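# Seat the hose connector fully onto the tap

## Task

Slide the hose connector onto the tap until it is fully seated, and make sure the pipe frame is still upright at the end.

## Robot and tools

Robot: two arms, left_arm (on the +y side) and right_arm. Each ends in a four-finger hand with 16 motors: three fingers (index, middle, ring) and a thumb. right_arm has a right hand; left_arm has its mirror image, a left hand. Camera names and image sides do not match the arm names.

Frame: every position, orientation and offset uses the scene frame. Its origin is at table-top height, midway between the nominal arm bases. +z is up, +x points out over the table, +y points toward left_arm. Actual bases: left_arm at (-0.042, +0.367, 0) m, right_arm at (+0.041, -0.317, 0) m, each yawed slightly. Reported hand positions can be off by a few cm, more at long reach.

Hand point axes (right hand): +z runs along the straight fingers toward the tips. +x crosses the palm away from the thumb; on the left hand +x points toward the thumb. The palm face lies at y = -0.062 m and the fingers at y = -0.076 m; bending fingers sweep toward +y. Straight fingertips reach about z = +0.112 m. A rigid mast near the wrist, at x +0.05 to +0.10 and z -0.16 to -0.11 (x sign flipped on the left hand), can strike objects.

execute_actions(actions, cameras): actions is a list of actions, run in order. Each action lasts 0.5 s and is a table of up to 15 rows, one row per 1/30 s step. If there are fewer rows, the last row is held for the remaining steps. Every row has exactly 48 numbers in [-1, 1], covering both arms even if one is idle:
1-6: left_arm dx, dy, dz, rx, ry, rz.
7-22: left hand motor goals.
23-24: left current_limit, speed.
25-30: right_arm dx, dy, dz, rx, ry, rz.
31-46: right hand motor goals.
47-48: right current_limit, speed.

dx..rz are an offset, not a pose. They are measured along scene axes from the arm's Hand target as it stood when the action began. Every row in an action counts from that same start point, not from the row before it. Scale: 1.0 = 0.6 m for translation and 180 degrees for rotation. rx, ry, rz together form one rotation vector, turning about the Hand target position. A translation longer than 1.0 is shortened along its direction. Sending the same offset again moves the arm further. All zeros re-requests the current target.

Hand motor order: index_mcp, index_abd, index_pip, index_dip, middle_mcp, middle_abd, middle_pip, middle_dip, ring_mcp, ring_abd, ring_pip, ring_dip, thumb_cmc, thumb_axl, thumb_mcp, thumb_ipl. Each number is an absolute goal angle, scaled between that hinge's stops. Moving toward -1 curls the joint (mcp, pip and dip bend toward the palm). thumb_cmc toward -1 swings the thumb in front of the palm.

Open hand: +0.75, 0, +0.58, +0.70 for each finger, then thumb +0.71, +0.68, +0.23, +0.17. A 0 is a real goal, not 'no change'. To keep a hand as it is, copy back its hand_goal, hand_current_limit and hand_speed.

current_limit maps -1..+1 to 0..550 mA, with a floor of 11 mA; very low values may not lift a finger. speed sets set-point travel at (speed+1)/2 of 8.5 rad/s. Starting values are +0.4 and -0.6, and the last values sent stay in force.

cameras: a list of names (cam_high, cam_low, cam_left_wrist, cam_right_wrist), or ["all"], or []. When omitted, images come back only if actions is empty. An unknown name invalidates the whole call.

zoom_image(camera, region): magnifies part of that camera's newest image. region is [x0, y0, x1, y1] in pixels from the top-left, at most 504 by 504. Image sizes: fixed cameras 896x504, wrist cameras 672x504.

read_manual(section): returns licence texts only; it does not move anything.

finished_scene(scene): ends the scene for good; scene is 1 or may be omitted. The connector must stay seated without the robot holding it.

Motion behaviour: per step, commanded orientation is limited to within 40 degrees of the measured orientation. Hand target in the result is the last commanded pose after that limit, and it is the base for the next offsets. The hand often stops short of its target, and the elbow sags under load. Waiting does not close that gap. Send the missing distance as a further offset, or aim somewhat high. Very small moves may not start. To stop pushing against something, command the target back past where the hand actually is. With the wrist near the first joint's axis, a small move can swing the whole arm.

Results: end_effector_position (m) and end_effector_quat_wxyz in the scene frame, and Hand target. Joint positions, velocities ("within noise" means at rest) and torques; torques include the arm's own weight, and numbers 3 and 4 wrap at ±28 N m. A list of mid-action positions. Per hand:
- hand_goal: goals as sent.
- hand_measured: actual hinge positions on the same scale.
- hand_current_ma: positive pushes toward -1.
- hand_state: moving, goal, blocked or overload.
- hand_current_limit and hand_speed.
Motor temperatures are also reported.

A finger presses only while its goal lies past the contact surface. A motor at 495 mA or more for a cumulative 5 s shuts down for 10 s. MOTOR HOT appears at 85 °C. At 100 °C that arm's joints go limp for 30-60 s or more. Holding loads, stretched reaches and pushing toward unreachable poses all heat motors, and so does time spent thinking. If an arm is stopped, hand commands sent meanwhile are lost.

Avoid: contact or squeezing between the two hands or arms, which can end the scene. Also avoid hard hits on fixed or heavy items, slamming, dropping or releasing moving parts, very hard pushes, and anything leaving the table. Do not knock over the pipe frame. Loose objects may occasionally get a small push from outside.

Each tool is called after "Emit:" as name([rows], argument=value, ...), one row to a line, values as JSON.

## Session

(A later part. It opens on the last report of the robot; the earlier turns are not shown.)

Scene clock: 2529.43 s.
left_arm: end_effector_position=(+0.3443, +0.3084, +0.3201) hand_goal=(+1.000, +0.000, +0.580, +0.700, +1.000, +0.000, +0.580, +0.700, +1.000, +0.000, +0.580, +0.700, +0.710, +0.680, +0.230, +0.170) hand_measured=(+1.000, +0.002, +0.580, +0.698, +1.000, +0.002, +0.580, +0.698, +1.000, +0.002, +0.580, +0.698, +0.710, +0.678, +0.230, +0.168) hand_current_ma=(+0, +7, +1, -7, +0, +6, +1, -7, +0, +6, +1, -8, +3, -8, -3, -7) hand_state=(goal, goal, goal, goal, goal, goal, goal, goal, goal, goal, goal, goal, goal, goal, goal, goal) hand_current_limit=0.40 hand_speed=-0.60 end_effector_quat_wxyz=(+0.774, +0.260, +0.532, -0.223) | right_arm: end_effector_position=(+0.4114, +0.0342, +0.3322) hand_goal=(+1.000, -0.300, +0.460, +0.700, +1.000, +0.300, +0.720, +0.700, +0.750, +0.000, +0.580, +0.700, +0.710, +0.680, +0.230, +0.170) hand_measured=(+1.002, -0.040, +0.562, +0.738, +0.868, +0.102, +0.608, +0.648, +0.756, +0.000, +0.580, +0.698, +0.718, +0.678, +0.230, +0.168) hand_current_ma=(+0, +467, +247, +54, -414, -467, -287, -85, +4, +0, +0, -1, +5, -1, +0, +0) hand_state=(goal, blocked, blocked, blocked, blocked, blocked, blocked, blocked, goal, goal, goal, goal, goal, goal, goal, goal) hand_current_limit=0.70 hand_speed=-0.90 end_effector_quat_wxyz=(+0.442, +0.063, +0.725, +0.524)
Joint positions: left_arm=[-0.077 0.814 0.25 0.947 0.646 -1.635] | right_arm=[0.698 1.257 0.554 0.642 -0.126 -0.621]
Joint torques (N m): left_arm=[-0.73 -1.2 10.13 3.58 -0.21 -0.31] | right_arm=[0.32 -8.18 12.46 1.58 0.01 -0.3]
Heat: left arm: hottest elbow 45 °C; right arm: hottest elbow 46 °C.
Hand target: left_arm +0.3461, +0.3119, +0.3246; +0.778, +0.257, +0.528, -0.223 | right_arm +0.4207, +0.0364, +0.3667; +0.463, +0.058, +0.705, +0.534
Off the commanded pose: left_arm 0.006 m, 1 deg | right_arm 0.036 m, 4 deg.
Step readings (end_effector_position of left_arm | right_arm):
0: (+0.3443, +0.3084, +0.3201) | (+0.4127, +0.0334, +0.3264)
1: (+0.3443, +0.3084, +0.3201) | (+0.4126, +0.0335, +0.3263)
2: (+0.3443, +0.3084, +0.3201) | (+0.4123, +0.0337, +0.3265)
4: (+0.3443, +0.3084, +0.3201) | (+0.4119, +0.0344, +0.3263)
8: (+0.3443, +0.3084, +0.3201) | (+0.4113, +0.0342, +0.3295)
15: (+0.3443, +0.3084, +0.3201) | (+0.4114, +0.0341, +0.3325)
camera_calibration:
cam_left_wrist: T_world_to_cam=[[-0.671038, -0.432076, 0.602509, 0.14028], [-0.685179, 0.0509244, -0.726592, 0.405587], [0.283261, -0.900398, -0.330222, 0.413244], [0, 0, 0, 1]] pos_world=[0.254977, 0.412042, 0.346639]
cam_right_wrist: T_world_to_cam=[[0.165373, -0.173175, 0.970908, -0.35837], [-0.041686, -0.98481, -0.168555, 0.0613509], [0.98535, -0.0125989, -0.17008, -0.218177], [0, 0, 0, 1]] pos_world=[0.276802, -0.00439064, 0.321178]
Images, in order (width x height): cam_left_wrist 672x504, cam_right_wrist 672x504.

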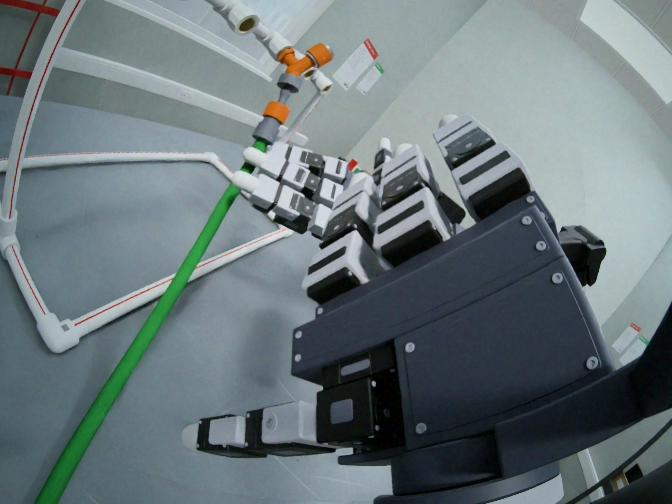

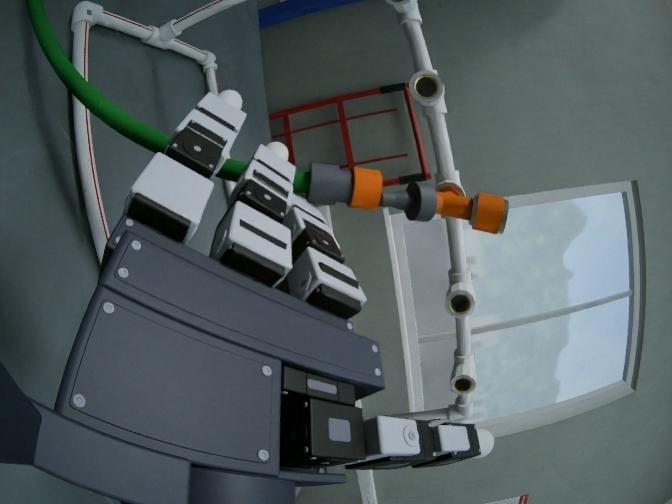

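Emit:
execute_actions([
  [[0,0,0,0,0,0,1,0,0.58,0.7,1,0,0.58,0.7,1,0,0.58,0.7,0.71,0.68,0.23,0.17,0.4,-0.6,0.0117,-0.0125,-0.012,0,0,0,1,-0.3,0.46,0.7,1,0.3,0.72,0.7,0.75,0,0.58,0.7,0.71,0.68,0.23,0.17,0.7,-0.9]],
], cameras=["cam_right_wrist","cam_left_wrist"])

Emit:
zoom_image(camera="cam_right_wrist", region=[320, 150, 440, 230])

Emit:
zoom_image(camera="cam_left_wrist", region=[240, 70, 310, 150])

Scene clock: 2554.63 s.
left_arm: end_effector_position=(+0.3443, +0.3084, +0.3201) hand_goal=(+1.000, +0.000, +0.580, +0.700, +1.000, +0.000, +0.580, +0.700, +1.000, +0.000, +0.580, +0.700, +0.710, +0.680, +0.230, +0.170) hand_measured=(+1.000, +0.002, +0.580, +0.698, +1.000, +0.002, +0.580, +0.698, +1.000, +0.002, +0.580, +0.698, +0.710, +0.678, +0.230, +0.168) hand_current_ma=(+0, +7, +1, -7, +0, +6, +1, -7, +0, +6, +1, -8, +3, -8, -3, -7) hand_state=(goal, goal, goal, goal, goal, goal, goal, goal, goal, goal, goal, goal, goal, goal, goal, goal) hand_current_limit=0.40 hand_speed=-0.60 end_effector_quat_wxyz=(+0.774, +0.260, +0.532, -0.223) | right_arm: end_effector_position=(+0.4183, +0.0253, +0.3323) hand_goal=(+1.000, -0.300, +0.460, +0.700, +1.000, +0.300, +0.720, +0.700, +0.750, +0.000, +0.580, +0.700, +0.710, +0.680, +0.230, +0.170) hand_measured=(+1.002, -0.040, +0.562, +0.738, +0.868, +0.102, +0.608, +0.648, +0.756, +0.000, +0.580, +0.698, +0.718, +0.678, +0.230, +0.168) hand_current_ma=(+0, +467, +247, +54, -414, -467, -287, -85, +4, +0, +0, -1, +5, -1, +0, +0) hand_state=(goal, blocked, blocked, blocked, blocked, blocked, blocked, blocked, goal, goal, goal, goal, goal, goal, goal, goal) hand_current_limit=0.70 hand_speed=-0.90 end_effector_quat_wxyz=(+0.443, +0.065, +0.725, +0.524)
Joint positions: left_arm=[-0.077 0.814 0.25 0.947 0.646 -1.635] | right_arm=[0.666 1.257 0.554 0.642 -0.155 -0.621]
Joint torques (N m): left_arm=[-0.67 -1.2 10.13 3.59 -0.21 -0.32] | right_arm=[-0.03 -7.53 11.78 2.69 -0.03 -0.29]
Motor temperatures (°C): left_arm=[26 28 45 25 25 25] | right_arm=[28 32 49 27 25 24]
Heat: left arm: hottest elbow 45 °C; right arm: hottest elbow 49 °C.
Hand target: left_arm +0.3461, +0.3119, +0.3246; +0.778, +0.257, +0.528, -0.223 | right_arm +0.4277, +0.0288, +0.3595; +0.463, +0.058, +0.705, +0.534
Off the commanded pose: left_arm 0.006 m, 1 deg | right_arm 0.029 m, 4 deg.
Step readings (end_effector_position of left_arm | right_arm):
0: (+0.3443, +0.3084, +0.3201) | (+0.4114, +0.0342, +0.3322)
1: (+0.3443, +0.3084, +0.3201) | (+0.4113, +0.0343, +0.3322)
2: (+0.3443, +0.3084, +0.3201) | (+0.4111, +0.0342, +0.3322)
4: (+0.3443, +0.3084, +0.3201) | (+0.4120, +0.0327, +0.3323)
8: (+0.3443, +0.3084, +0.3201) | (+0.4165, +0.0273, +0.3323)
15: (+0.3443, +0.3084, +0.3201) | (+0.4183, +0.0253, +0.3323)
camera_calibration:
cam_left_wrist: T_world_to_cam=[[-0.671038, -0.432076, 0.602509, 0.14028], [-0.685179, 0.0509244, -0.726592, 0.405587], [0.283261, -0.900398, -0.330222, 0.413244], [0, 0, 0, 1]] pos_world=[0.254977, 0.412042, 0.346639]
cam_right_wrist: T_world_to_cam=[[0.165892, -0.175057, 0.970482, -0.361178], [-0.0445437, -0.984444, -0.169961, 0.0545693], [0.985137, -0.0150337, -0.171109, -0.224488], [0, 0, 0, 1]] pos_world=[0.283499, -0.0128813, 0.32138]
Images, in order (width x height): cam_left_wrist 672x504, cam_right_wrist 672x504.

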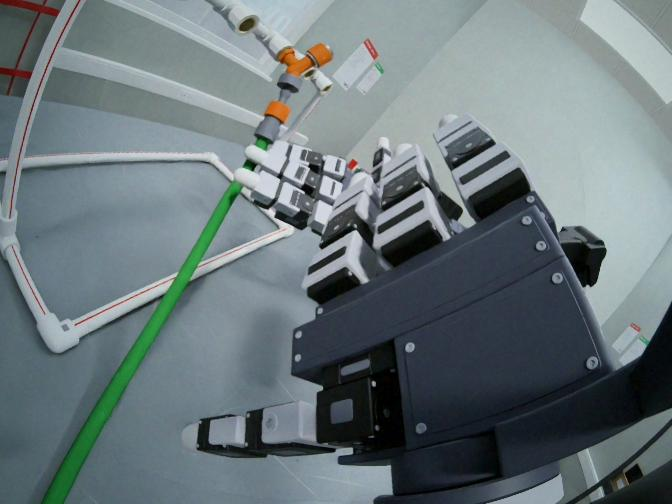

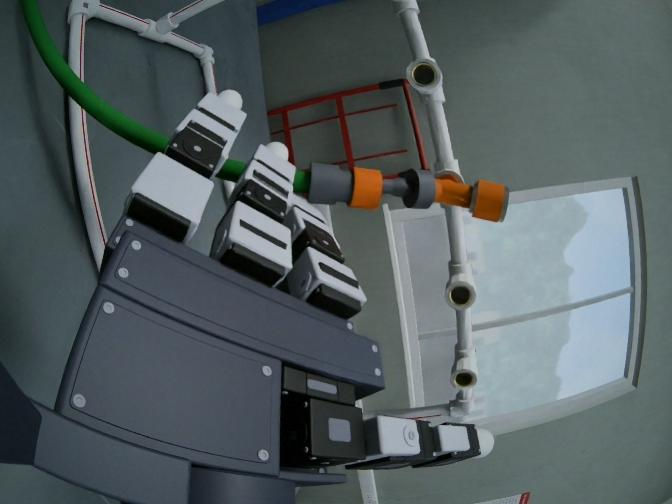

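Scaled by 4.200 from the camera's 672x504 image, which has a finer 960x720 frame.

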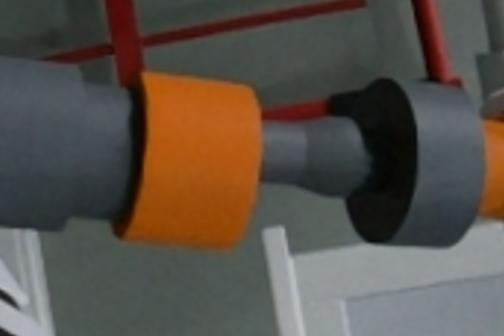

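Scaled by 6.300 from the camera's 672x504 image, which has a finer 960x720 frame.

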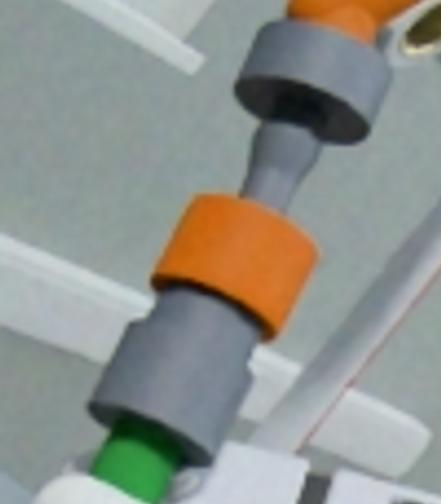

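Emit:
execute_actions([
  [[0,0,0,0,0,0,1,0,0.58,0.7,1,0,0.58,0.7,1,0,0.58,0.7,0.71,0.68,0.23,0.17,0.4,-0.6,-0.0088,0.013,0,0,0,0,1,-0.3,0.46,0.7,1,0.3,0.72,0.7,0.75,0,0.58,0.7,0.71,0.68,0.23,0.17,0.7,-0.9]],
], cameras=["cam_right_wrist","cam_left_wrist"])

Emit:
zoom_image(camera="cam_right_wrist", region=[320, 150, 440, 230])

Emit:
zoom_image(camera="cam_left_wrist", region=[240, 70, 310, 150])

Scene clock: 2575.20 s.
left_arm: end_effector_position=(+0.3443, +0.3084, +0.3201) hand_goal=(+1.000, +0.000, +0.580, +0.700, +1.000, +0.000, +0.580, +0.700, +1.000, +0.000, +0.580, +0.700, +0.710, +0.680, +0.230, +0.170) hand_measured=(+1.000, +0.002, +0.580, +0.698, +1.000, +0.002, +0.580, +0.698, +1.000, +0.002, +0.580, +0.698, +0.710, +0.678, +0.230, +0.168) hand_current_ma=(+0, +7, +1, -7, +0, +6, +1, -7, +0, +6, +1, -8, +3, -8, -3, -7) hand_state=(goal, goal, goal, goal, goal, goal, goal, goal, goal, goal, goal, goal, goal, goal, goal, goal) hand_current_limit=0.40 hand_speed=-0.60 end_effector_quat_wxyz=(+0.774, +0.260, +0.532, -0.223) | right_arm: end_effector_position=(+0.4177, +0.0272, +0.3322) hand_goal=(+1.000, -0.300, +0.460, +0.700, +1.000, +0.300, +0.720, +0.700, +0.750, +0.000, +0.580, +0.700, +0.710, +0.680, +0.230, +0.170) hand_measured=(+1.002, -0.040, +0.562, +0.738, +0.868, +0.102, +0.608, +0.648, +0.756, +0.000, +0.580, +0.698, +0.718, +0.678, +0.230, +0.168) hand_current_ma=(+0, +468, +247, +54, -414, -467, -287, -85, +4, +0, +0, -1, +5, -1, +0, +0) hand_state=(goal, blocked, blocked, blocked, blocked, blocked, blocked, blocked, goal, goal, goal, goal, goal, goal, goal, goal) hand_current_limit=0.70 hand_speed=-0.90 end_effector_quat_wxyz=(+0.446, +0.069, +0.725, +0.521)
Joint positions: left_arm=[-0.077 0.814 0.25 0.947 0.646 -1.635] | right_arm=[0.677 1.257 0.554 0.642 -0.132 -0.621]
Joint torques (N m): left_arm=[-0.73 -1.2 10.11 3.59 -0.21 -0.31] | right_arm=[1.55 -6.89 11.84 2.69 0.1 -0.3]
Heat: left arm: hottest elbow 45 °C; right arm: hottest elbow 49 °C.
Hand target: left_arm +0.3461, +0.3119, +0.3246; +0.778, +0.257, +0.528, -0.223 | right_arm +0.4224, +0.0367, +0.3595; +0.463, +0.058, +0.705, +0.534
Off the commanded pose: left_arm 0.006 m, 1 deg | right_arm 0.029 m, 4 deg.
Step readings (end_effector_position of left_arm | right_arm):
0: (+0.3443, +0.3084, +0.3201) | (+0.4183, +0.0253, +0.3323)
1: (+0.3443, +0.3084, +0.3201) | (+0.4183, +0.0253, +0.3323)
2: (+0.3443, +0.3084, +0.3201) | (+0.4186, +0.0250, +0.3323)
4: (+0.3443, +0.3084, +0.3201) | (+0.4193, +0.0247, +0.3323)
8: (+0.3443, +0.3084, +0.3201) | (+0.4181, +0.0265, +0.3322)
15: (+0.3443, +0.3084, +0.3201) | (+0.4177, +0.0272, +0.3322)
camera_calibration:
cam_left_wrist: T_world_to_cam=[[-0.671038, -0.432076, 0.602509, 0.14028], [-0.685179, 0.0509244, -0.726592, 0.405587], [0.283261, -0.900398, -0.330222, 0.413244], [0, 0, 0, 1]] pos_world=[0.254977, 0.412042, 0.346639]
cam_right_wrist: T_world_to_cam=[[0.163036, -0.17586, 0.970821, -0.359503], [-0.0560116, -0.984049, -0.16885, 0.060865], [0.985029, -0.0268486, -0.170286, -0.223811], [0, 0, 0, 1]] pos_world=[0.282481, -0.00933696, 0.321178]
Images, in order (width x height): cam_left_wrist 672x504, cam_right_wrist 672x504.

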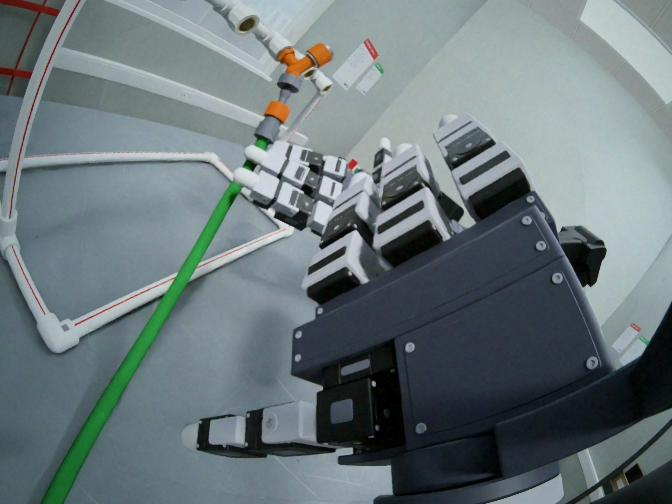

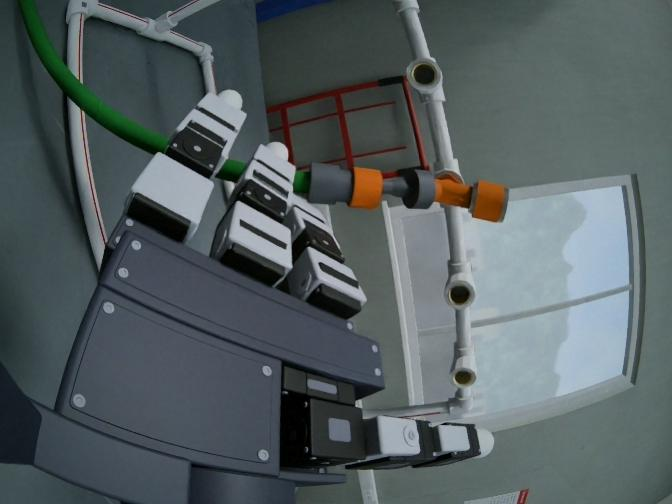

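Scaled by 4.200 from the camera's 672x504 image, which has a finer 960x720 frame.

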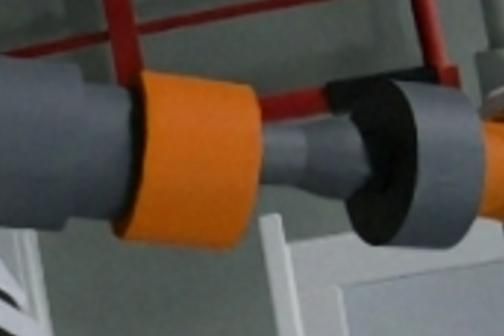

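Scaled by 6.300 from the camera's 672x504 image, which has a finer 960x720 frame.

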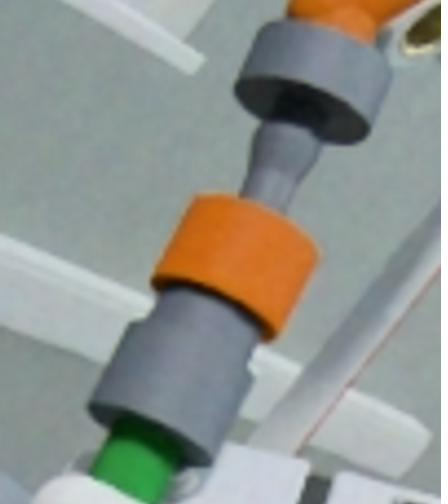

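Emit:
execute_actions([
  [[0,0,0,0,0,0,1,0,0.58,0.7,1,0,0.58,0.7,1,0,0.58,0.7,0.71,0.68,0.23,0.17,0.4,-0.6,0,0,0,0,0,0.009,1,-0.3,0.46,0.7,1,0.3,0.72,0.7,0.75,0,0.58,0.7,0.71,0.68,0.23,0.17,0.7,-0.9]],
], cameras=["cam_right_wrist","cam_left_wrist"])

Emit:
zoom_image(camera="cam_right_wrist", region=[320, 150, 440, 230])

Emit:
zoom_image(camera="cam_left_wrist", region=[240, 70, 310, 150])

Scene clock: 2600.47 s.
left_arm: end_effector_position=(+0.3443, +0.3084, +0.3201) hand_goal=(+1.000, +0.000, +0.580, +0.700, +1.000, +0.000, +0.580, +0.700, +1.000, +0.000, +0.580, +0.700, +0.710, +0.680, +0.230, +0.170) hand_measured=(+1.000, +0.002, +0.580, +0.698, +1.000, +0.002, +0.580, +0.698, +1.000, +0.002, +0.580, +0.698, +0.710, +0.678, +0.230, +0.168) hand_current_ma=(+0, +7, +1, -7, +0, +6, +1, -7, +0, +6, +1, -8, +3, -8, -3, -7) hand_state=(goal, goal, goal, goal, goal, goal, goal, goal, goal, goal, goal, goal, goal, goal, goal, goal) hand_current_limit=0.40 hand_speed=-0.60 end_effector_quat_wxyz=(+0.774, +0.260, +0.532, -0.223) | right_arm: end_effector_position=(+0.4137, +0.0297, +0.3323) hand_goal=(+1.000, -0.300, +0.460, +0.700, +1.000, +0.300, +0.720, +0.700, +0.750, +0.000, +0.580, +0.700, +0.710, +0.680, +0.230, +0.170) hand_measured=(+1.002, -0.040, +0.562, +0.738, +0.868, +0.102, +0.608, +0.648, +0.756, +0.000, +0.580, +0.698, +0.718, +0.678, +0.230, +0.168) hand_current_ma=(+0, +467, +247, +54, -414, -467, -287, -85, +4, +0, +0, -1, +5, -1, +0, +0) hand_state=(goal, blocked, blocked, blocked, blocked, blocked, blocked, blocked, goal, goal, goal, goal, goal, goal, goal, goal) hand_current_limit=0.70 hand_speed=-0.90 end_effector_quat_wxyz=(+0.437, +0.058, +0.726, +0.528)
Joint positions: left_arm=[-0.077 0.814 0.25 0.947 0.646 -1.635] | right_arm=[0.675 1.257 0.554 0.642 -0.165 -0.621]
Joint torques (N m): left_arm=[-0.73 -1.26 10.13 3.56 -0.21 -0.31] | right_arm=[0.73 -6.95 12.14 2.73 -0.2 -0.32]
Heat: left arm: hottest elbow 45 °C; right arm: hottest elbow 49 °C.
Hand target: left_arm +0.3461, +0.3119, +0.3246; +0.778, +0.257, +0.528, -0.223 | right_arm +0.4224, +0.0367, +0.3595; +0.456, +0.048, +0.706, +0.541
Off the commanded pose: left_arm 0.006 m, 1 deg | right_arm 0.029 m, 4 deg.
Step readings (end_effector_position of left_arm | right_arm):
0: (+0.3443, +0.3084, +0.3201) | (+0.4177, +0.0272, +0.3322)
1: (+0.3443, +0.3084, +0.3201) | (+0.4176, +0.0273, +0.3322)
2: (+0.3443, +0.3084, +0.3201) | (+0.4170, +0.0277, +0.3322)
4: (+0.3443, +0.3084, +0.3201) | (+0.4149, +0.0292, +0.3323)
8: (+0.3443, +0.3084, +0.3201) | (+0.4136, +0.0299, +0.3323)
15: (+0.3443, +0.3084, +0.3201) | (+0.4137, +0.0297, +0.3323)
camera_calibration:
cam_left_wrist: T_world_to_cam=[[-0.671038, -0.432076, 0.602509, 0.14028], [-0.685179, 0.0509244, -0.726592, 0.405587], [0.283261, -0.900398, -0.330222, 0.413244], [0, 0, 0, 1]] pos_world=[0.254977, 0.412042, 0.346639]
cam_right_wrist: T_world_to_cam=[[0.169606, -0.172352, 0.970324, -0.361174], [-0.0258552, -0.985028, -0.170445, 0.0512223], [0.985173, 0.00382056, -0.171523, -0.220414], [0, 0, 0, 1]] pos_world=[0.279728, -0.0109517, 0.32138]
Images, in order (width x height): cam_left_wrist 672x504, cam_right_wrist 672x504.

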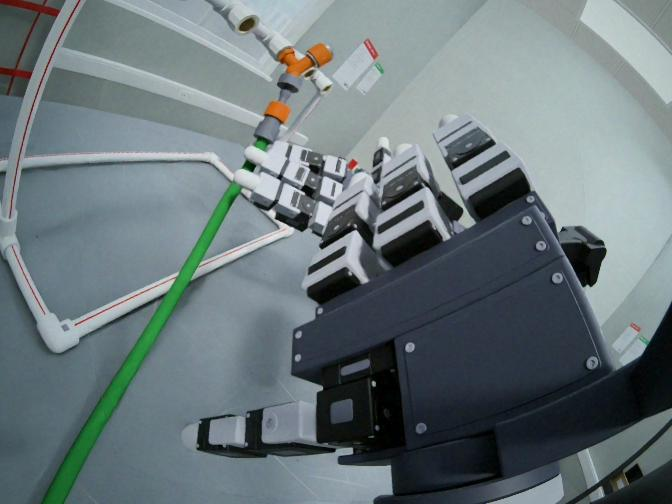

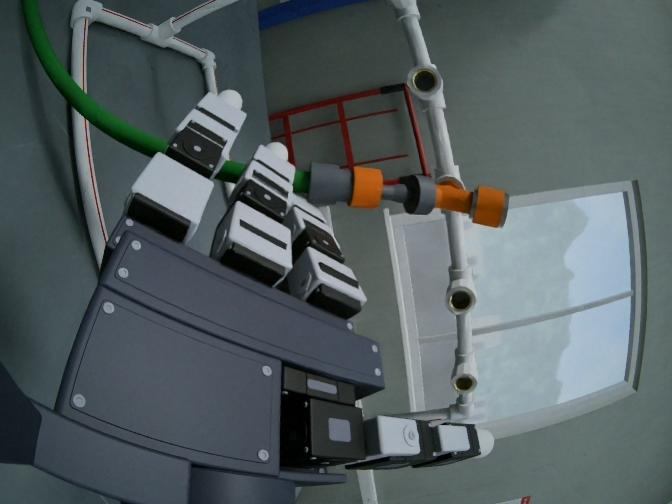

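Scaled by 4.200 from the camera's 672x504 image, which has a finer 960x720 frame.

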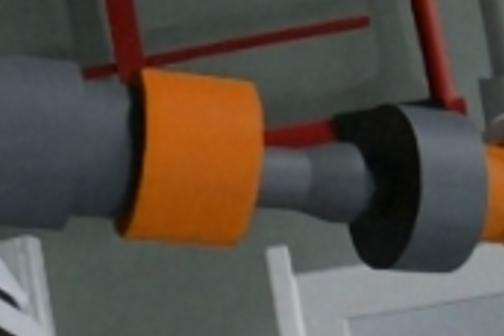

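Scaled by 6.300 from the camera's 672x504 image, which has a finer 960x720 frame.

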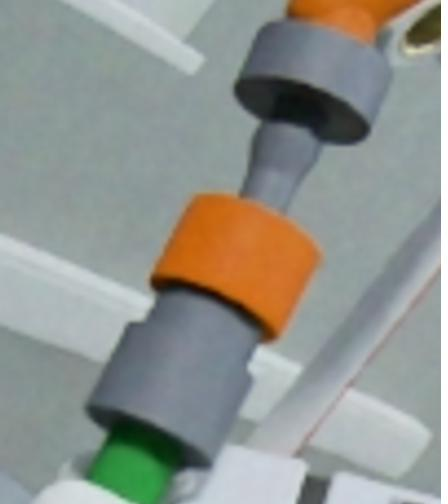

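Emit:
execute_actions([
  [[0,0,0,0,0,0,1,0,0.58,0.7,1,0,0.58,0.7,1,0,0.58,0.7,0.71,0.68,0.23,0.17,0.4,-0.6,0.002,0.0015,0,0,0,-0.0055,1,-0.3,0.46,0.7,1,0.3,0.72,0.7,0.75,0,0.58,0.7,0.71,0.68,0.23,0.17,0.7,-0.9]],
], cameras=["cam_right_wrist","cam_left_wrist"])

Emit:
zoom_image(camera="cam_right_wrist", region=[320, 150, 440, 230])

Emit:
zoom_image(camera="cam_left_wrist", region=[240, 70, 310, 150])

Scene clock: 2617.30 s.
left_arm: end_effector_position=(+0.3443, +0.3084, +0.3201) hand_goal=(+1.000, +0.000, +0.580, +0.700, +1.000, +0.000, +0.580, +0.700, +1.000, +0.000, +0.580, +0.700, +0.710, +0.680, +0.230, +0.170) hand_measured=(+1.000, +0.002, +0.580, +0.698, +1.000, +0.002, +0.580, +0.698, +1.000, +0.002, +0.580, +0.698, +0.710, +0.678, +0.230, +0.168) hand_current_ma=(+0, +7, +1, -7, +0, +6, +1, -7, +0, +6, +1, -8, +3, -8, -3, -7) hand_state=(goal, goal, goal, goal, goal, goal, goal, goal, goal, goal, goal, goal, goal, goal, goal, goal) hand_current_limit=0.40 hand_speed=-0.60 end_effector_quat_wxyz=(+0.774, +0.260, +0.532, -0.223) | right_arm: end_effector_position=(+0.4162, +0.0280, +0.3321) hand_goal=(+1.000, -0.300, +0.460, +0.700, +1.000, +0.300, +0.720, +0.700, +0.750, +0.000, +0.580, +0.700, +0.710, +0.680, +0.230, +0.170) hand_measured=(+1.002, -0.040, +0.562, +0.738, +0.868, +0.102, +0.608, +0.648, +0.756, +0.000, +0.580, +0.698, +0.718, +0.678, +0.230, +0.168) hand_current_ma=(+0, +468, +247, +54, -414, -467, -287, -85, +4, +0, +0, -1, +5, -1, +0, +0) hand_state=(goal, blocked, blocked, blocked, blocked, blocked, blocked, blocked, goal, goal, goal, goal, goal, goal, goal, goal) hand_current_limit=0.70 hand_speed=-0.90 end_effector_quat_wxyz=(+0.442, +0.064, +0.725, +0.524)
Joint positions: left_arm=[-0.077 0.814 0.25 0.947 0.646 -1.635] | right_arm=[0.675 1.257 0.554 0.642 -0.148 -0.621]
Joint torques (N m): left_arm=[-0.73 -1.26 10.13 3.56 -0.21 -0.31] | right_arm=[1.85 -6.36 12.29 2.81 0.09 -0.29]
Heat: left arm: hottest elbow 45 °C; right arm: hottest elbow 50 °C.
Hand target: left_arm +0.3461, +0.3119, +0.3246; +0.778, +0.257, +0.528, -0.223 | right_arm +0.4236, +0.0376, +0.3594; +0.460, +0.054, +0.705, +0.537
Off the commanded pose: left_arm 0.006 m, 1 deg | right_arm 0.030 m, 4 deg.
Step readings (end_effector_position of left_arm | right_arm):
0: (+0.3443, +0.3084, +0.3201) | (+0.4137, +0.0297, +0.3323)
1: (+0.3443, +0.3084, +0.3201) | (+0.4137, +0.0297, +0.3323)
2: (+0.3443, +0.3084, +0.3201) | (+0.4139, +0.0295, +0.3323)
4: (+0.3443, +0.3084, +0.3201) | (+0.4150, +0.0288, +0.3323)
8: (+0.3443, +0.3084, +0.3201) | (+0.4159, +0.0282, +0.3323)
15: (+0.3443, +0.3084, +0.3201) | (+0.4161, +0.0280, +0.3323)
camera_calibration:
cam_left_wrist: T_world_to_cam=[[-0.671038, -0.432076, 0.602509, 0.14028], [-0.685179, 0.0509244, -0.726592, 0.405587], [0.283261, -0.900398, -0.330222, 0.413244], [0, 0, 0, 1]] pos_world=[0.254977, 0.412042, 0.346639]
cam_right_wrist: T_world_to_cam=[[0.166326, -0.174139, 0.970573, -0.360376], [-0.0426395, -0.984632, -0.169355, 0.0561724], [0.985149, -0.0132167, -0.171195, -0.222572], [0, 0, 0, 1]] pos_world=[0.281602, -0.0103882, 0.321181]
Images, in order (width x height): cam_left_wrist 672x504, cam_right_wrist 672x504.

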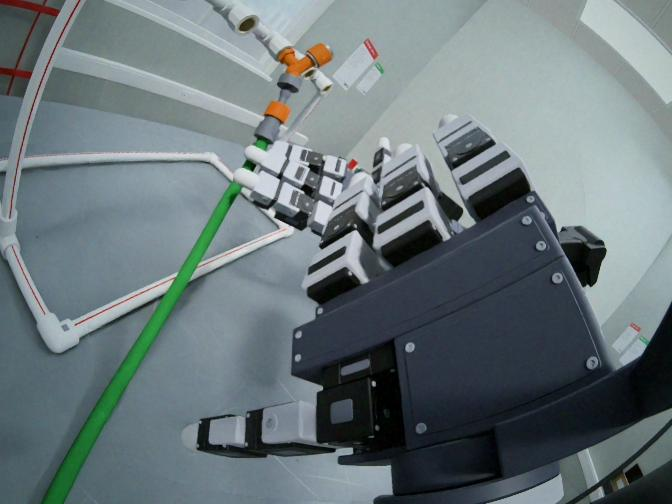

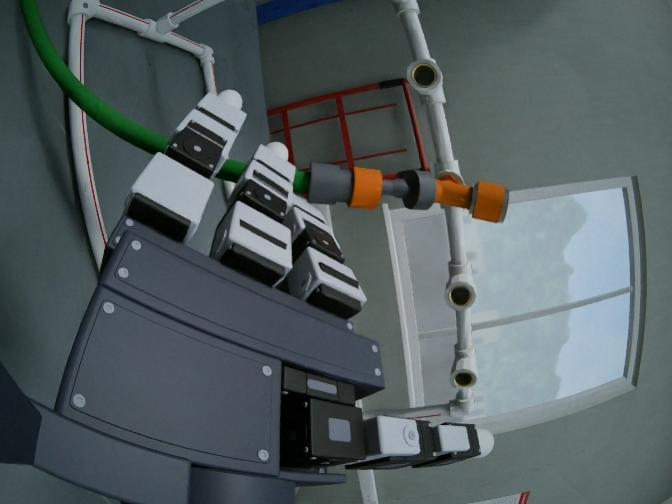

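Scaled by 4.200 from the camera's 672x504 image, which has a finer 960x720 frame.

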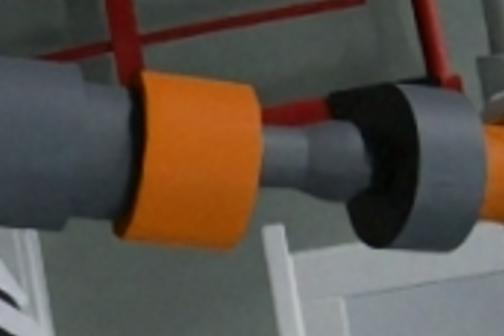

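Scaled by 6.300 from the camera's 672x504 image, which has a finer 960x720 frame.

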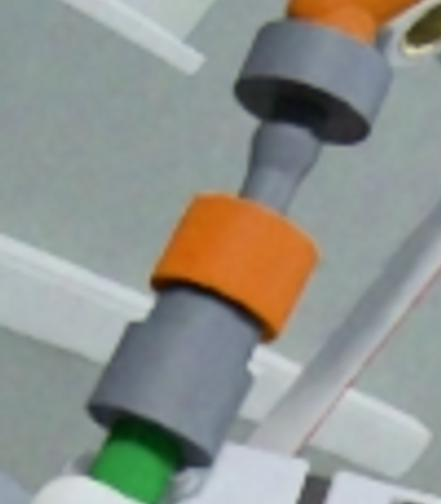

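Emit:
execute_actions([
  [[0,0,0,0,0,0,1,0,0.58,0.7,1,0,0.58,0.7,1,0,0.58,0.7,0.71,0.68,0.23,0.17,0.4,-0.6,0,0,0,0,0,0.0032,1,-0.3,0.46,0.7,1,0.3,0.72,0.7,0.75,0,0.58,0.7,0.71,0.68,0.23,0.17,0.7,-0.9]],
], cameras=["cam_right_wrist","cam_left_wrist"])

Emit:
zoom_image(camera="cam_right_wrist", region=[320, 150, 440, 230])

Emit:
zoom_image(camera="cam_left_wrist", region=[240, 70, 310, 150])

Scene clock: 2634.93 s.
left_arm: end_effector_position=(+0.3443, +0.3084, +0.3201) hand_goal=(+1.000, +0.000, +0.580, +0.700, +1.000, +0.000, +0.580, +0.700, +1.000, +0.000, +0.580, +0.700, +0.710, +0.680, +0.230, +0.170) hand_measured=(+1.000, +0.002, +0.580, +0.698, +1.000, +0.002, +0.580, +0.698, +1.000, +0.002, +0.580, +0.698, +0.710, +0.678, +0.230, +0.168) hand_current_ma=(+0, +7, +1, -7, +0, +6, +1, -7, +0, +6, +1, -8, +3, -8, -3, -7) hand_state=(goal, goal, goal, goal, goal, goal, goal, goal, goal, goal, goal, goal, goal, goal, goal, goal) hand_current_limit=0.40 hand_speed=-0.60 end_effector_quat_wxyz=(+0.774, +0.260, +0.532, -0.223) | right_arm: end_effector_position=(+0.4152, +0.0289, +0.3318) hand_goal=(+1.000, -0.300, +0.460, +0.700, +1.000, +0.300, +0.720, +0.700, +0.750, +0.000, +0.580, +0.700, +0.710, +0.680, +0.230, +0.170) hand_measured=(+1.002, -0.040, +0.562, +0.738, +0.868, +0.102, +0.608, +0.648, +0.756, +0.000, +0.580, +0.698, +0.718, +0.678, +0.230, +0.168) hand_current_ma=(+0, +468, +247, +54, -414, -467, -287, -85, +4, +0, +0, -1, +5, -1, +0, +0) hand_state=(goal, blocked, blocked, blocked, blocked, blocked, blocked, blocked, goal, goal, goal, goal, goal, goal, goal, goal) hand_current_limit=0.70 hand_speed=-0.90 end_effector_quat_wxyz=(+0.440, +0.062, +0.726, +0.526)
Joint positions: left_arm=[-0.077 0.814 0.25 0.947 0.646 -1.635] | right_arm=[0.675 1.258 0.554 0.642 -0.156 -0.621]
Joint torques (N m): left_arm=[-0.73 -1.2 10.13 3.58 -0.21 -0.31] | right_arm=[0.85 -6.59 12.4 2.89 -0.18 -0.28]
Heat: left arm: hottest elbow 46 °C; right arm: hottest elbow 50 °C.
Hand target: left_arm +0.3461, +0.3119, +0.3246; +0.778, +0.257, +0.528, -0.223 | right_arm +0.4236, +0.0376, +0.3594; +0.458, +0.051, +0.705, +0.539
Off the commanded pose: left_arm 0.006 m, 1 deg | right_arm 0.030 m, 4 deg.
Step readings (end_effector_position of left_arm | right_arm):
0: (+0.3443, +0.3084, +0.3201) | (+0.4162, +0.0280, +0.3321)
1: (+0.3443, +0.3084, +0.3201) | (+0.4162, +0.0280, +0.3321)
2: (+0.3443, +0.3084, +0.3201) | (+0.4162, +0.0281, +0.3321)
4: (+0.3443, +0.3084, +0.3201) | (+0.4157, +0.0284, +0.3321)
8: (+0.3443, +0.3084, +0.3201) | (+0.4153, +0.0289, +0.3318)
15: (+0.3443, +0.3084, +0.3201) | (+0.4152, +0.0289, +0.3318)
camera_calibration:
cam_left_wrist: T_world_to_cam=[[-0.671038, -0.432076, 0.602509, 0.14028], [-0.685179, 0.0509244, -0.726592, 0.405587], [0.283261, -0.900398, -0.330222, 0.413244], [0, 0, 0, 1]] pos_world=[0.254977, 0.412042, 0.346639]
cam_right_wrist: T_world_to_cam=[[0.16859, -0.172733, 0.970433, -0.360653], [-0.0349566, -0.984954, -0.169245, 0.0537819], [0.985066, -0.00538998, -0.172092, -0.221438], [0, 0, 0, 1]] pos_world=[0.280814, -0.0105175, 0.320984]
Images, in order (width x height): cam_left_wrist 672x504, cam_right_wrist 672x504.

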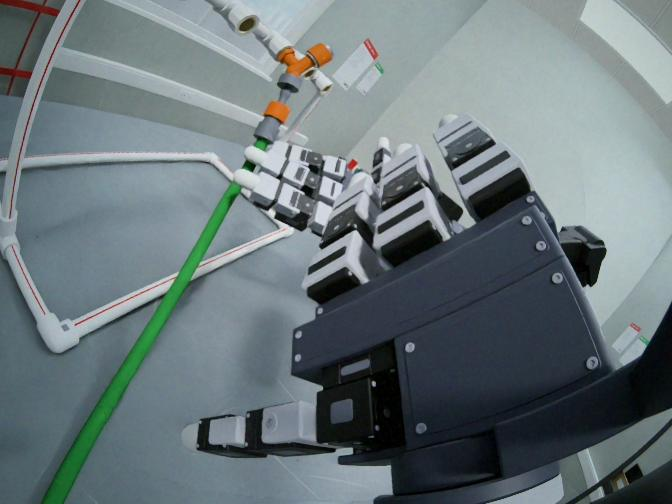

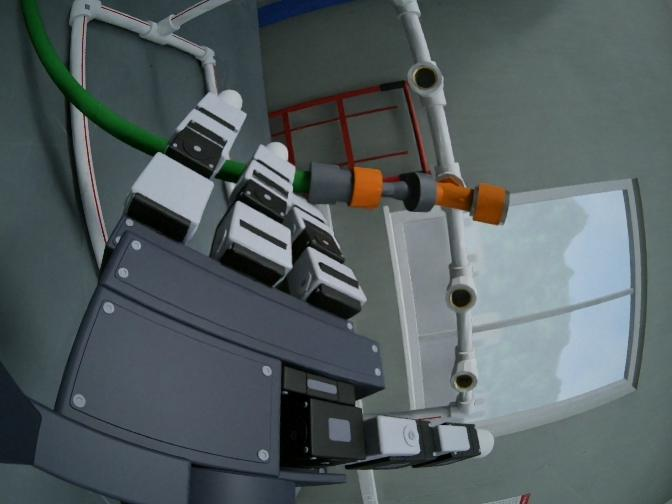

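Scaled by 4.200 from the camera's 672x504 image, which has a finer 960x720 frame.

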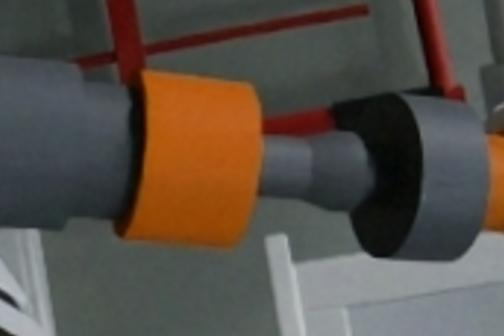

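Scaled by 6.300 from the camera's 672x504 image, which has a finer 960x720 frame.

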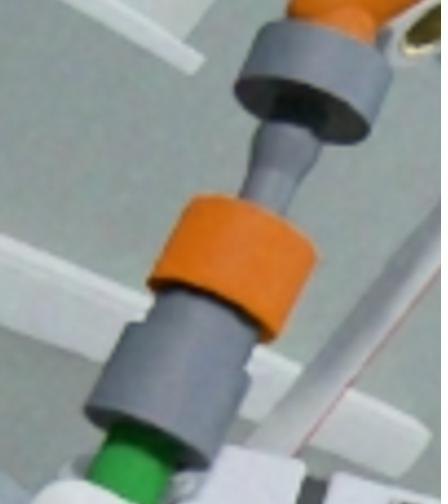

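Emit:
execute_actions([
  [[0,0,0,0,0,0,1,0,0.58,0.7,1,0,0.58,0.7,1,0,0.58,0.7,0.71,0.68,0.23,0.17,0.4,-0.6,0.011,-0.0033,0.02,0,0,-0.004,1,-0.3,0.46,0.7,1,0.3,0.72,0.7,0.75,0,0.58,0.7,0.71,0.68,0.23,0.17,0.7,-0.9]],
], cameras=["cam_right_wrist","cam_left_wrist"])

Emit:
zoom_image(camera="cam_right_wrist", region=[300, 130, 440, 230])

Emit:
zoom_image(camera="cam_left_wrist", region=[240, 70, 310, 150])

Scene clock: 2660.20 s.
left_arm: end_effector_position=(+0.3443, +0.3084, +0.3201) hand_goal=(+1.000, +0.000, +0.580, +0.700, +1.000, +0.000, +0.580, +0.700, +1.000, +0.000, +0.580, +0.700, +0.710, +0.680, +0.230, +0.170) hand_measured=(+1.000, +0.002, +0.580, +0.698, +1.000, +0.002, +0.580, +0.698, +1.000, +0.002, +0.580, +0.698, +0.710, +0.678, +0.230, +0.168) hand_current_ma=(+0, +7, +1, -7, +0, +6, +1, -7, +0, +6, +1, -8, +3, -8, -3, -7) hand_state=(goal, goal, goal, goal, goal, goal, goal, goal, goal, goal, goal, goal, goal, goal, goal, goal) hand_current_limit=0.40 hand_speed=-0.60 end_effector_quat_wxyz=(+0.774, +0.260, +0.532, -0.223) | right_arm: end_effector_position=(+0.4201, +0.0306, +0.3402) hand_goal=(+1.000, -0.300, +0.460, +0.700, +1.000, +0.300, +0.720, +0.700, +0.750, +0.000, +0.580, +0.700, +0.710, +0.680, +0.230, +0.170) hand_measured=(+1.002, -0.040, +0.562, +0.738, +0.868, +0.102, +0.608, +0.648, +0.756, +0.000, +0.580, +0.698, +0.718, +0.678, +0.230, +0.168) hand_current_ma=(+0, +467, +247, +54, -414, -467, -287, -85, +4, +0, +0, -1, +5, -1, +0, +0) hand_state=(goal, blocked, blocked, blocked, blocked, blocked, blocked, blocked, goal, goal, goal, goal, goal, goal, goal, goal) hand_current_limit=0.70 hand_speed=-0.90 end_effector_quat_wxyz=(+0.443, +0.062, +0.723, +0.527)
Joint positions: left_arm=[-0.077 0.814 0.25 0.947 0.646 -1.635] | right_arm=[0.672 1.258 0.576 0.629 -0.156 -0.621]
Joint torques (N m): left_arm=[-0.79 -1.2 10.11 3.58 -0.21 -0.31] | right_arm=[0.5 -7.77 12.82 1.57 -0.01 -0.28]
Heat: left arm: hottest elbow 46 °C; right arm: hottest elbow 51 °C.
Hand target: left_arm +0.3461, +0.3119, +0.3246; +0.778, +0.257, +0.528, -0.223 | right_arm +0.4303, +0.0356, +0.3715; +0.461, +0.055, +0.705, +0.536
Off the commanded pose: left_arm 0.006 m, 1 deg | right_arm 0.033 m, 3 deg.
Step readings (end_effector_position of left_arm | right_arm):
0: (+0.3443, +0.3084, +0.3201) | (+0.4152, +0.0289, +0.3318)
1: (+0.3443, +0.3084, +0.3201) | (+0.4152, +0.0289, +0.3318)
2: (+0.3443, +0.3084, +0.3201) | (+0.4153, +0.0291, +0.3324)
4: (+0.3443, +0.3084, +0.3201) | (+0.4161, +0.0294, +0.3345)
8: (+0.3443, +0.3084, +0.3201) | (+0.4189, +0.0307, +0.3400)
15: (+0.3443, +0.3084, +0.3201) | (+0.4200, +0.0305, +0.3401)
camera_calibration:
cam_left_wrist: T_world_to_cam=[[-0.671038, -0.432076, 0.602509, 0.14028], [-0.685179, 0.0509244, -0.726592, 0.405587], [0.283261, -0.900398, -0.330222, 0.413244], [0, 0, 0, 1]] pos_world=[0.254977, 0.412042, 0.346639]
cam_right_wrist: T_world_to_cam=[[0.161493, -0.178093, 0.970671, -0.366262], [-0.0368337, -0.983984, -0.174407, 0.0594994], [0.986186, -0.00758791, -0.165466, -0.227509], [0, 0, 0, 1]] pos_world=[0.285706, -0.00840849, 0.328252]
Images, in order (width x height): cam_left_wrist 672x504, cam_right_wrist 672x504.

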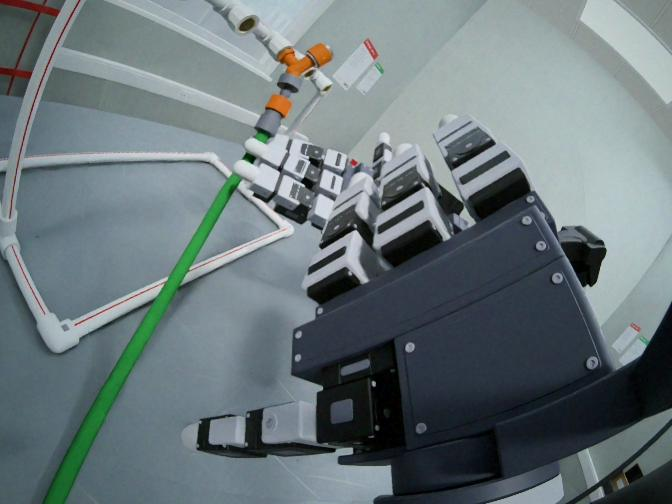

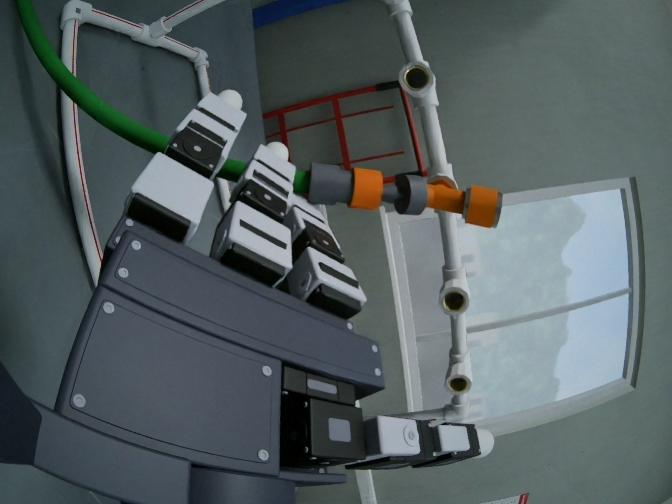

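Scaled by 3.600 from the camera's 672x504 image, which has a finer 960x720 frame.

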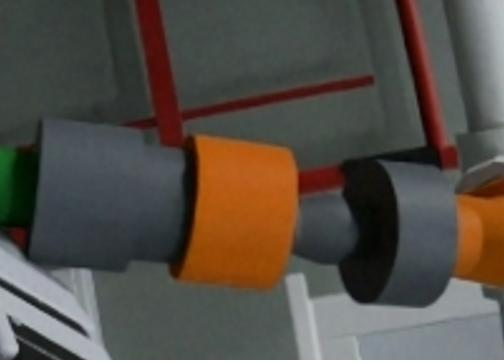

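Scaled by 6.300 from the camera's 672x504 image, which has a finer 960x720 frame.

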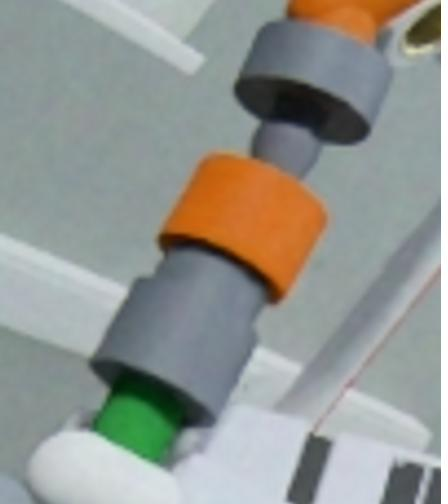

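Emit:
execute_actions([
  [[0,0,0,0,0,0,1,0,0.58,0.7,1,0,0.58,0.7,1,0,0.58,0.7,0.71,0.68,0.23,0.17,0.4,-0.6,-0.0053,-0.0108,0.0233,0,0,0,1,-0.3,0.46,0.7,1,0.3,0.72,0.7,0.75,0,0.58,0.7,0.71,0.68,0.23,0.17,0.7,-0.9]],
], cameras=["cam_right_wrist","cam_left_wrist"])

Emit:
zoom_image(camera="cam_right_wrist", region=[300, 130, 440, 230])

Emit:
zoom_image(camera="cam_left_wrist", region=[240, 70, 310, 150])

Scene clock: 2697.70 s.
left_arm: end_effector_position=(+0.3443, +0.3084, +0.3201) hand_goal=(+1.000, +0.000, +0.580, +0.700, +1.000, +0.000, +0.580, +0.700, +1.000, +0.000, +0.580, +0.700, +0.710, +0.680, +0.230, +0.170) hand_measured=(+1.000, +0.002, +0.580, +0.698, +1.000, +0.002, +0.580, +0.698, +1.000, +0.002, +0.580, +0.698, +0.710, +0.678, +0.230, +0.168) hand_current_ma=(+0, +7, +1, -7, +0, +6, +1, -7, +0, +6, +1, -8, +3, -8, -3, -7) hand_state=(goal, goal, goal, goal, goal, goal, goal, goal, goal, goal, goal, goal, goal, goal, goal, goal) hand_current_limit=0.40 hand_speed=-0.60 end_effector_quat_wxyz=(+0.774, +0.260, +0.532, -0.223) | right_arm: end_effector_position=(+0.4188, +0.0262, +0.3457) hand_goal=(+1.000, -0.300, +0.460, +0.700, +1.000, +0.300, +0.720, +0.700, +0.750, +0.000, +0.580, +0.700, +0.710, +0.680, +0.230, +0.170) hand_measured=(+1.002, -0.042, +0.562, +0.738, +0.868, +0.102, +0.608, +0.648, +0.756, +0.000, +0.580, +0.698, +0.718, +0.678, +0.230, +0.168) hand_current_ma=(+0, +467, +247, +54, -414, -467, -287, -85, +4, +0, +0, -1, +5, -1, +0, +0) hand_state=(goal, blocked, blocked, blocked, blocked, blocked, blocked, blocked, goal, goal, goal, goal, goal, goal, goal, goal) hand_current_limit=0.70 hand_speed=-0.90 end_effector_quat_wxyz=(+0.438, +0.063, +0.728, +0.523)
Joint positions: left_arm=[-0.077 0.814 0.25 0.947 0.646 -1.635] | right_arm=[0.664 1.222 0.578 0.575 -0.164 -0.621]
Joint torques (N m): left_arm=[-0.73 -1.2 10.13 3.58 -0.21 -0.31] | right_arm=[0.44 -8.29 13.14 1.65 -0.07 -0.3]
Heat: left arm: hottest elbow 46 °C; right arm: hottest elbow 53 °C.
Hand target: left_arm +0.3461, +0.3119, +0.3246; +0.778, +0.257, +0.528, -0.223 | right_arm +0.4270, +0.0291, +0.3855; +0.461, +0.055, +0.705, +0.536
Off the commanded pose: left_arm 0.006 m, 1 deg | right_arm 0.041 m, 4 deg.
Step readings (end_effector_position of left_arm | right_arm):
0: (+0.3443, +0.3084, +0.3201) | (+0.4201, +0.0306, +0.3402)
1: (+0.3443, +0.3084, +0.3201) | (+0.4201, +0.0306, +0.3400)
2: (+0.3443, +0.3084, +0.3201) | (+0.4203, +0.0307, +0.3398)
4: (+0.3443, +0.3084, +0.3201) | (+0.4210, +0.0302, +0.3390)
8: (+0.3443, +0.3084, +0.3201) | (+0.4196, +0.0277, +0.3429)
15: (+0.3443, +0.3084, +0.3201) | (+0.4188, +0.0261, +0.3459)
camera_calibration:
cam_left_wrist: T_world_to_cam=[[-0.671038, -0.432076, 0.602509, 0.14028], [-0.685179, 0.0509244, -0.726592, 0.405587], [0.283261, -0.900398, -0.330222, 0.413244], [0, 0, 0, 1]] pos_world=[0.254977, 0.412042, 0.346639]
cam_right_wrist: T_world_to_cam=[[0.17444, -0.169307, 0.970003, -0.377618], [-0.0386803, -0.985525, -0.16506, 0.053622], [0.983908, -0.00872694, -0.178464, -0.219805], [0, 0, 0, 1]] pos_world=[0.284213, -0.0130057, 0.335914]
Images, in order (width x height): cam_left_wrist 672x504, cam_right_wrist 672x504.

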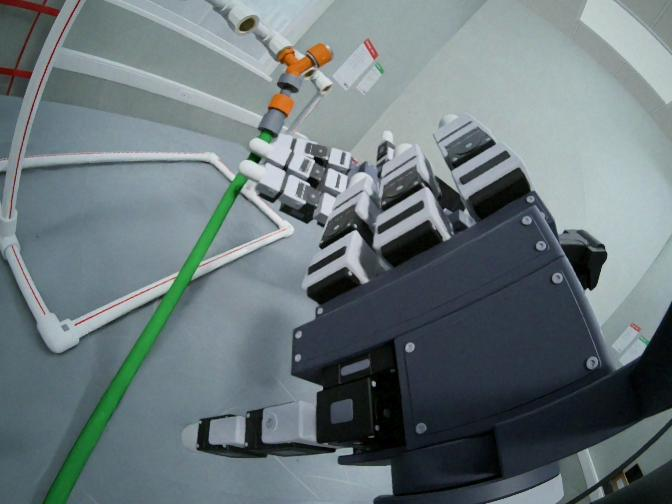

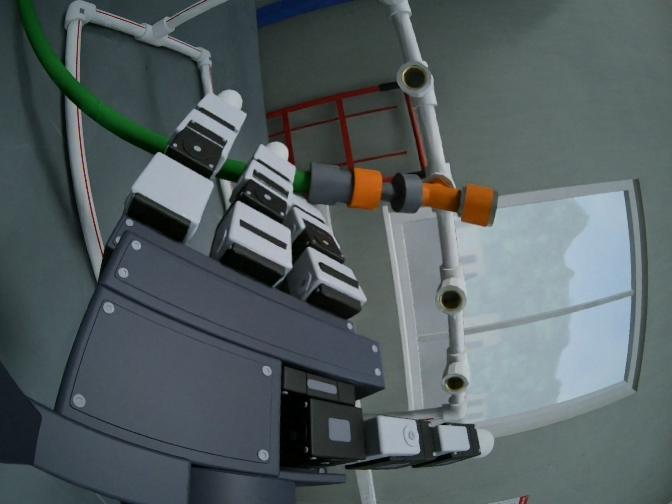

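Scaled by 3.600 from the camera's 672x504 image, which has a finer 960x720 frame.

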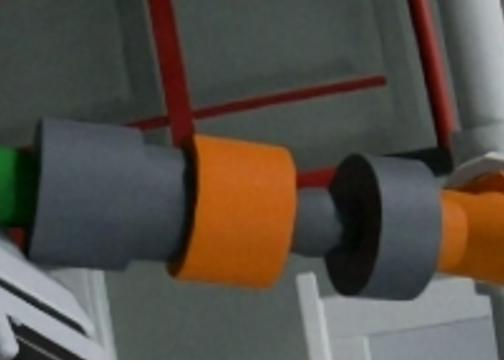

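Scaled by 6.300 from the camera's 672x504 image, which has a finer 960x720 frame.

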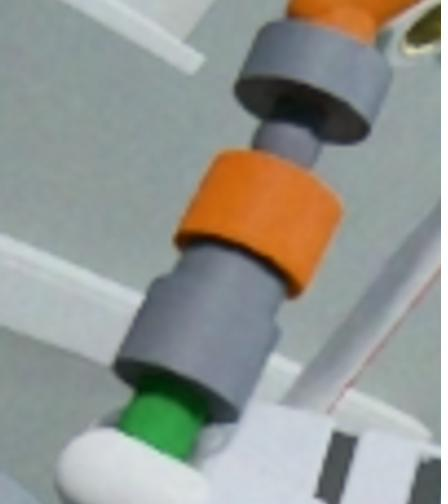

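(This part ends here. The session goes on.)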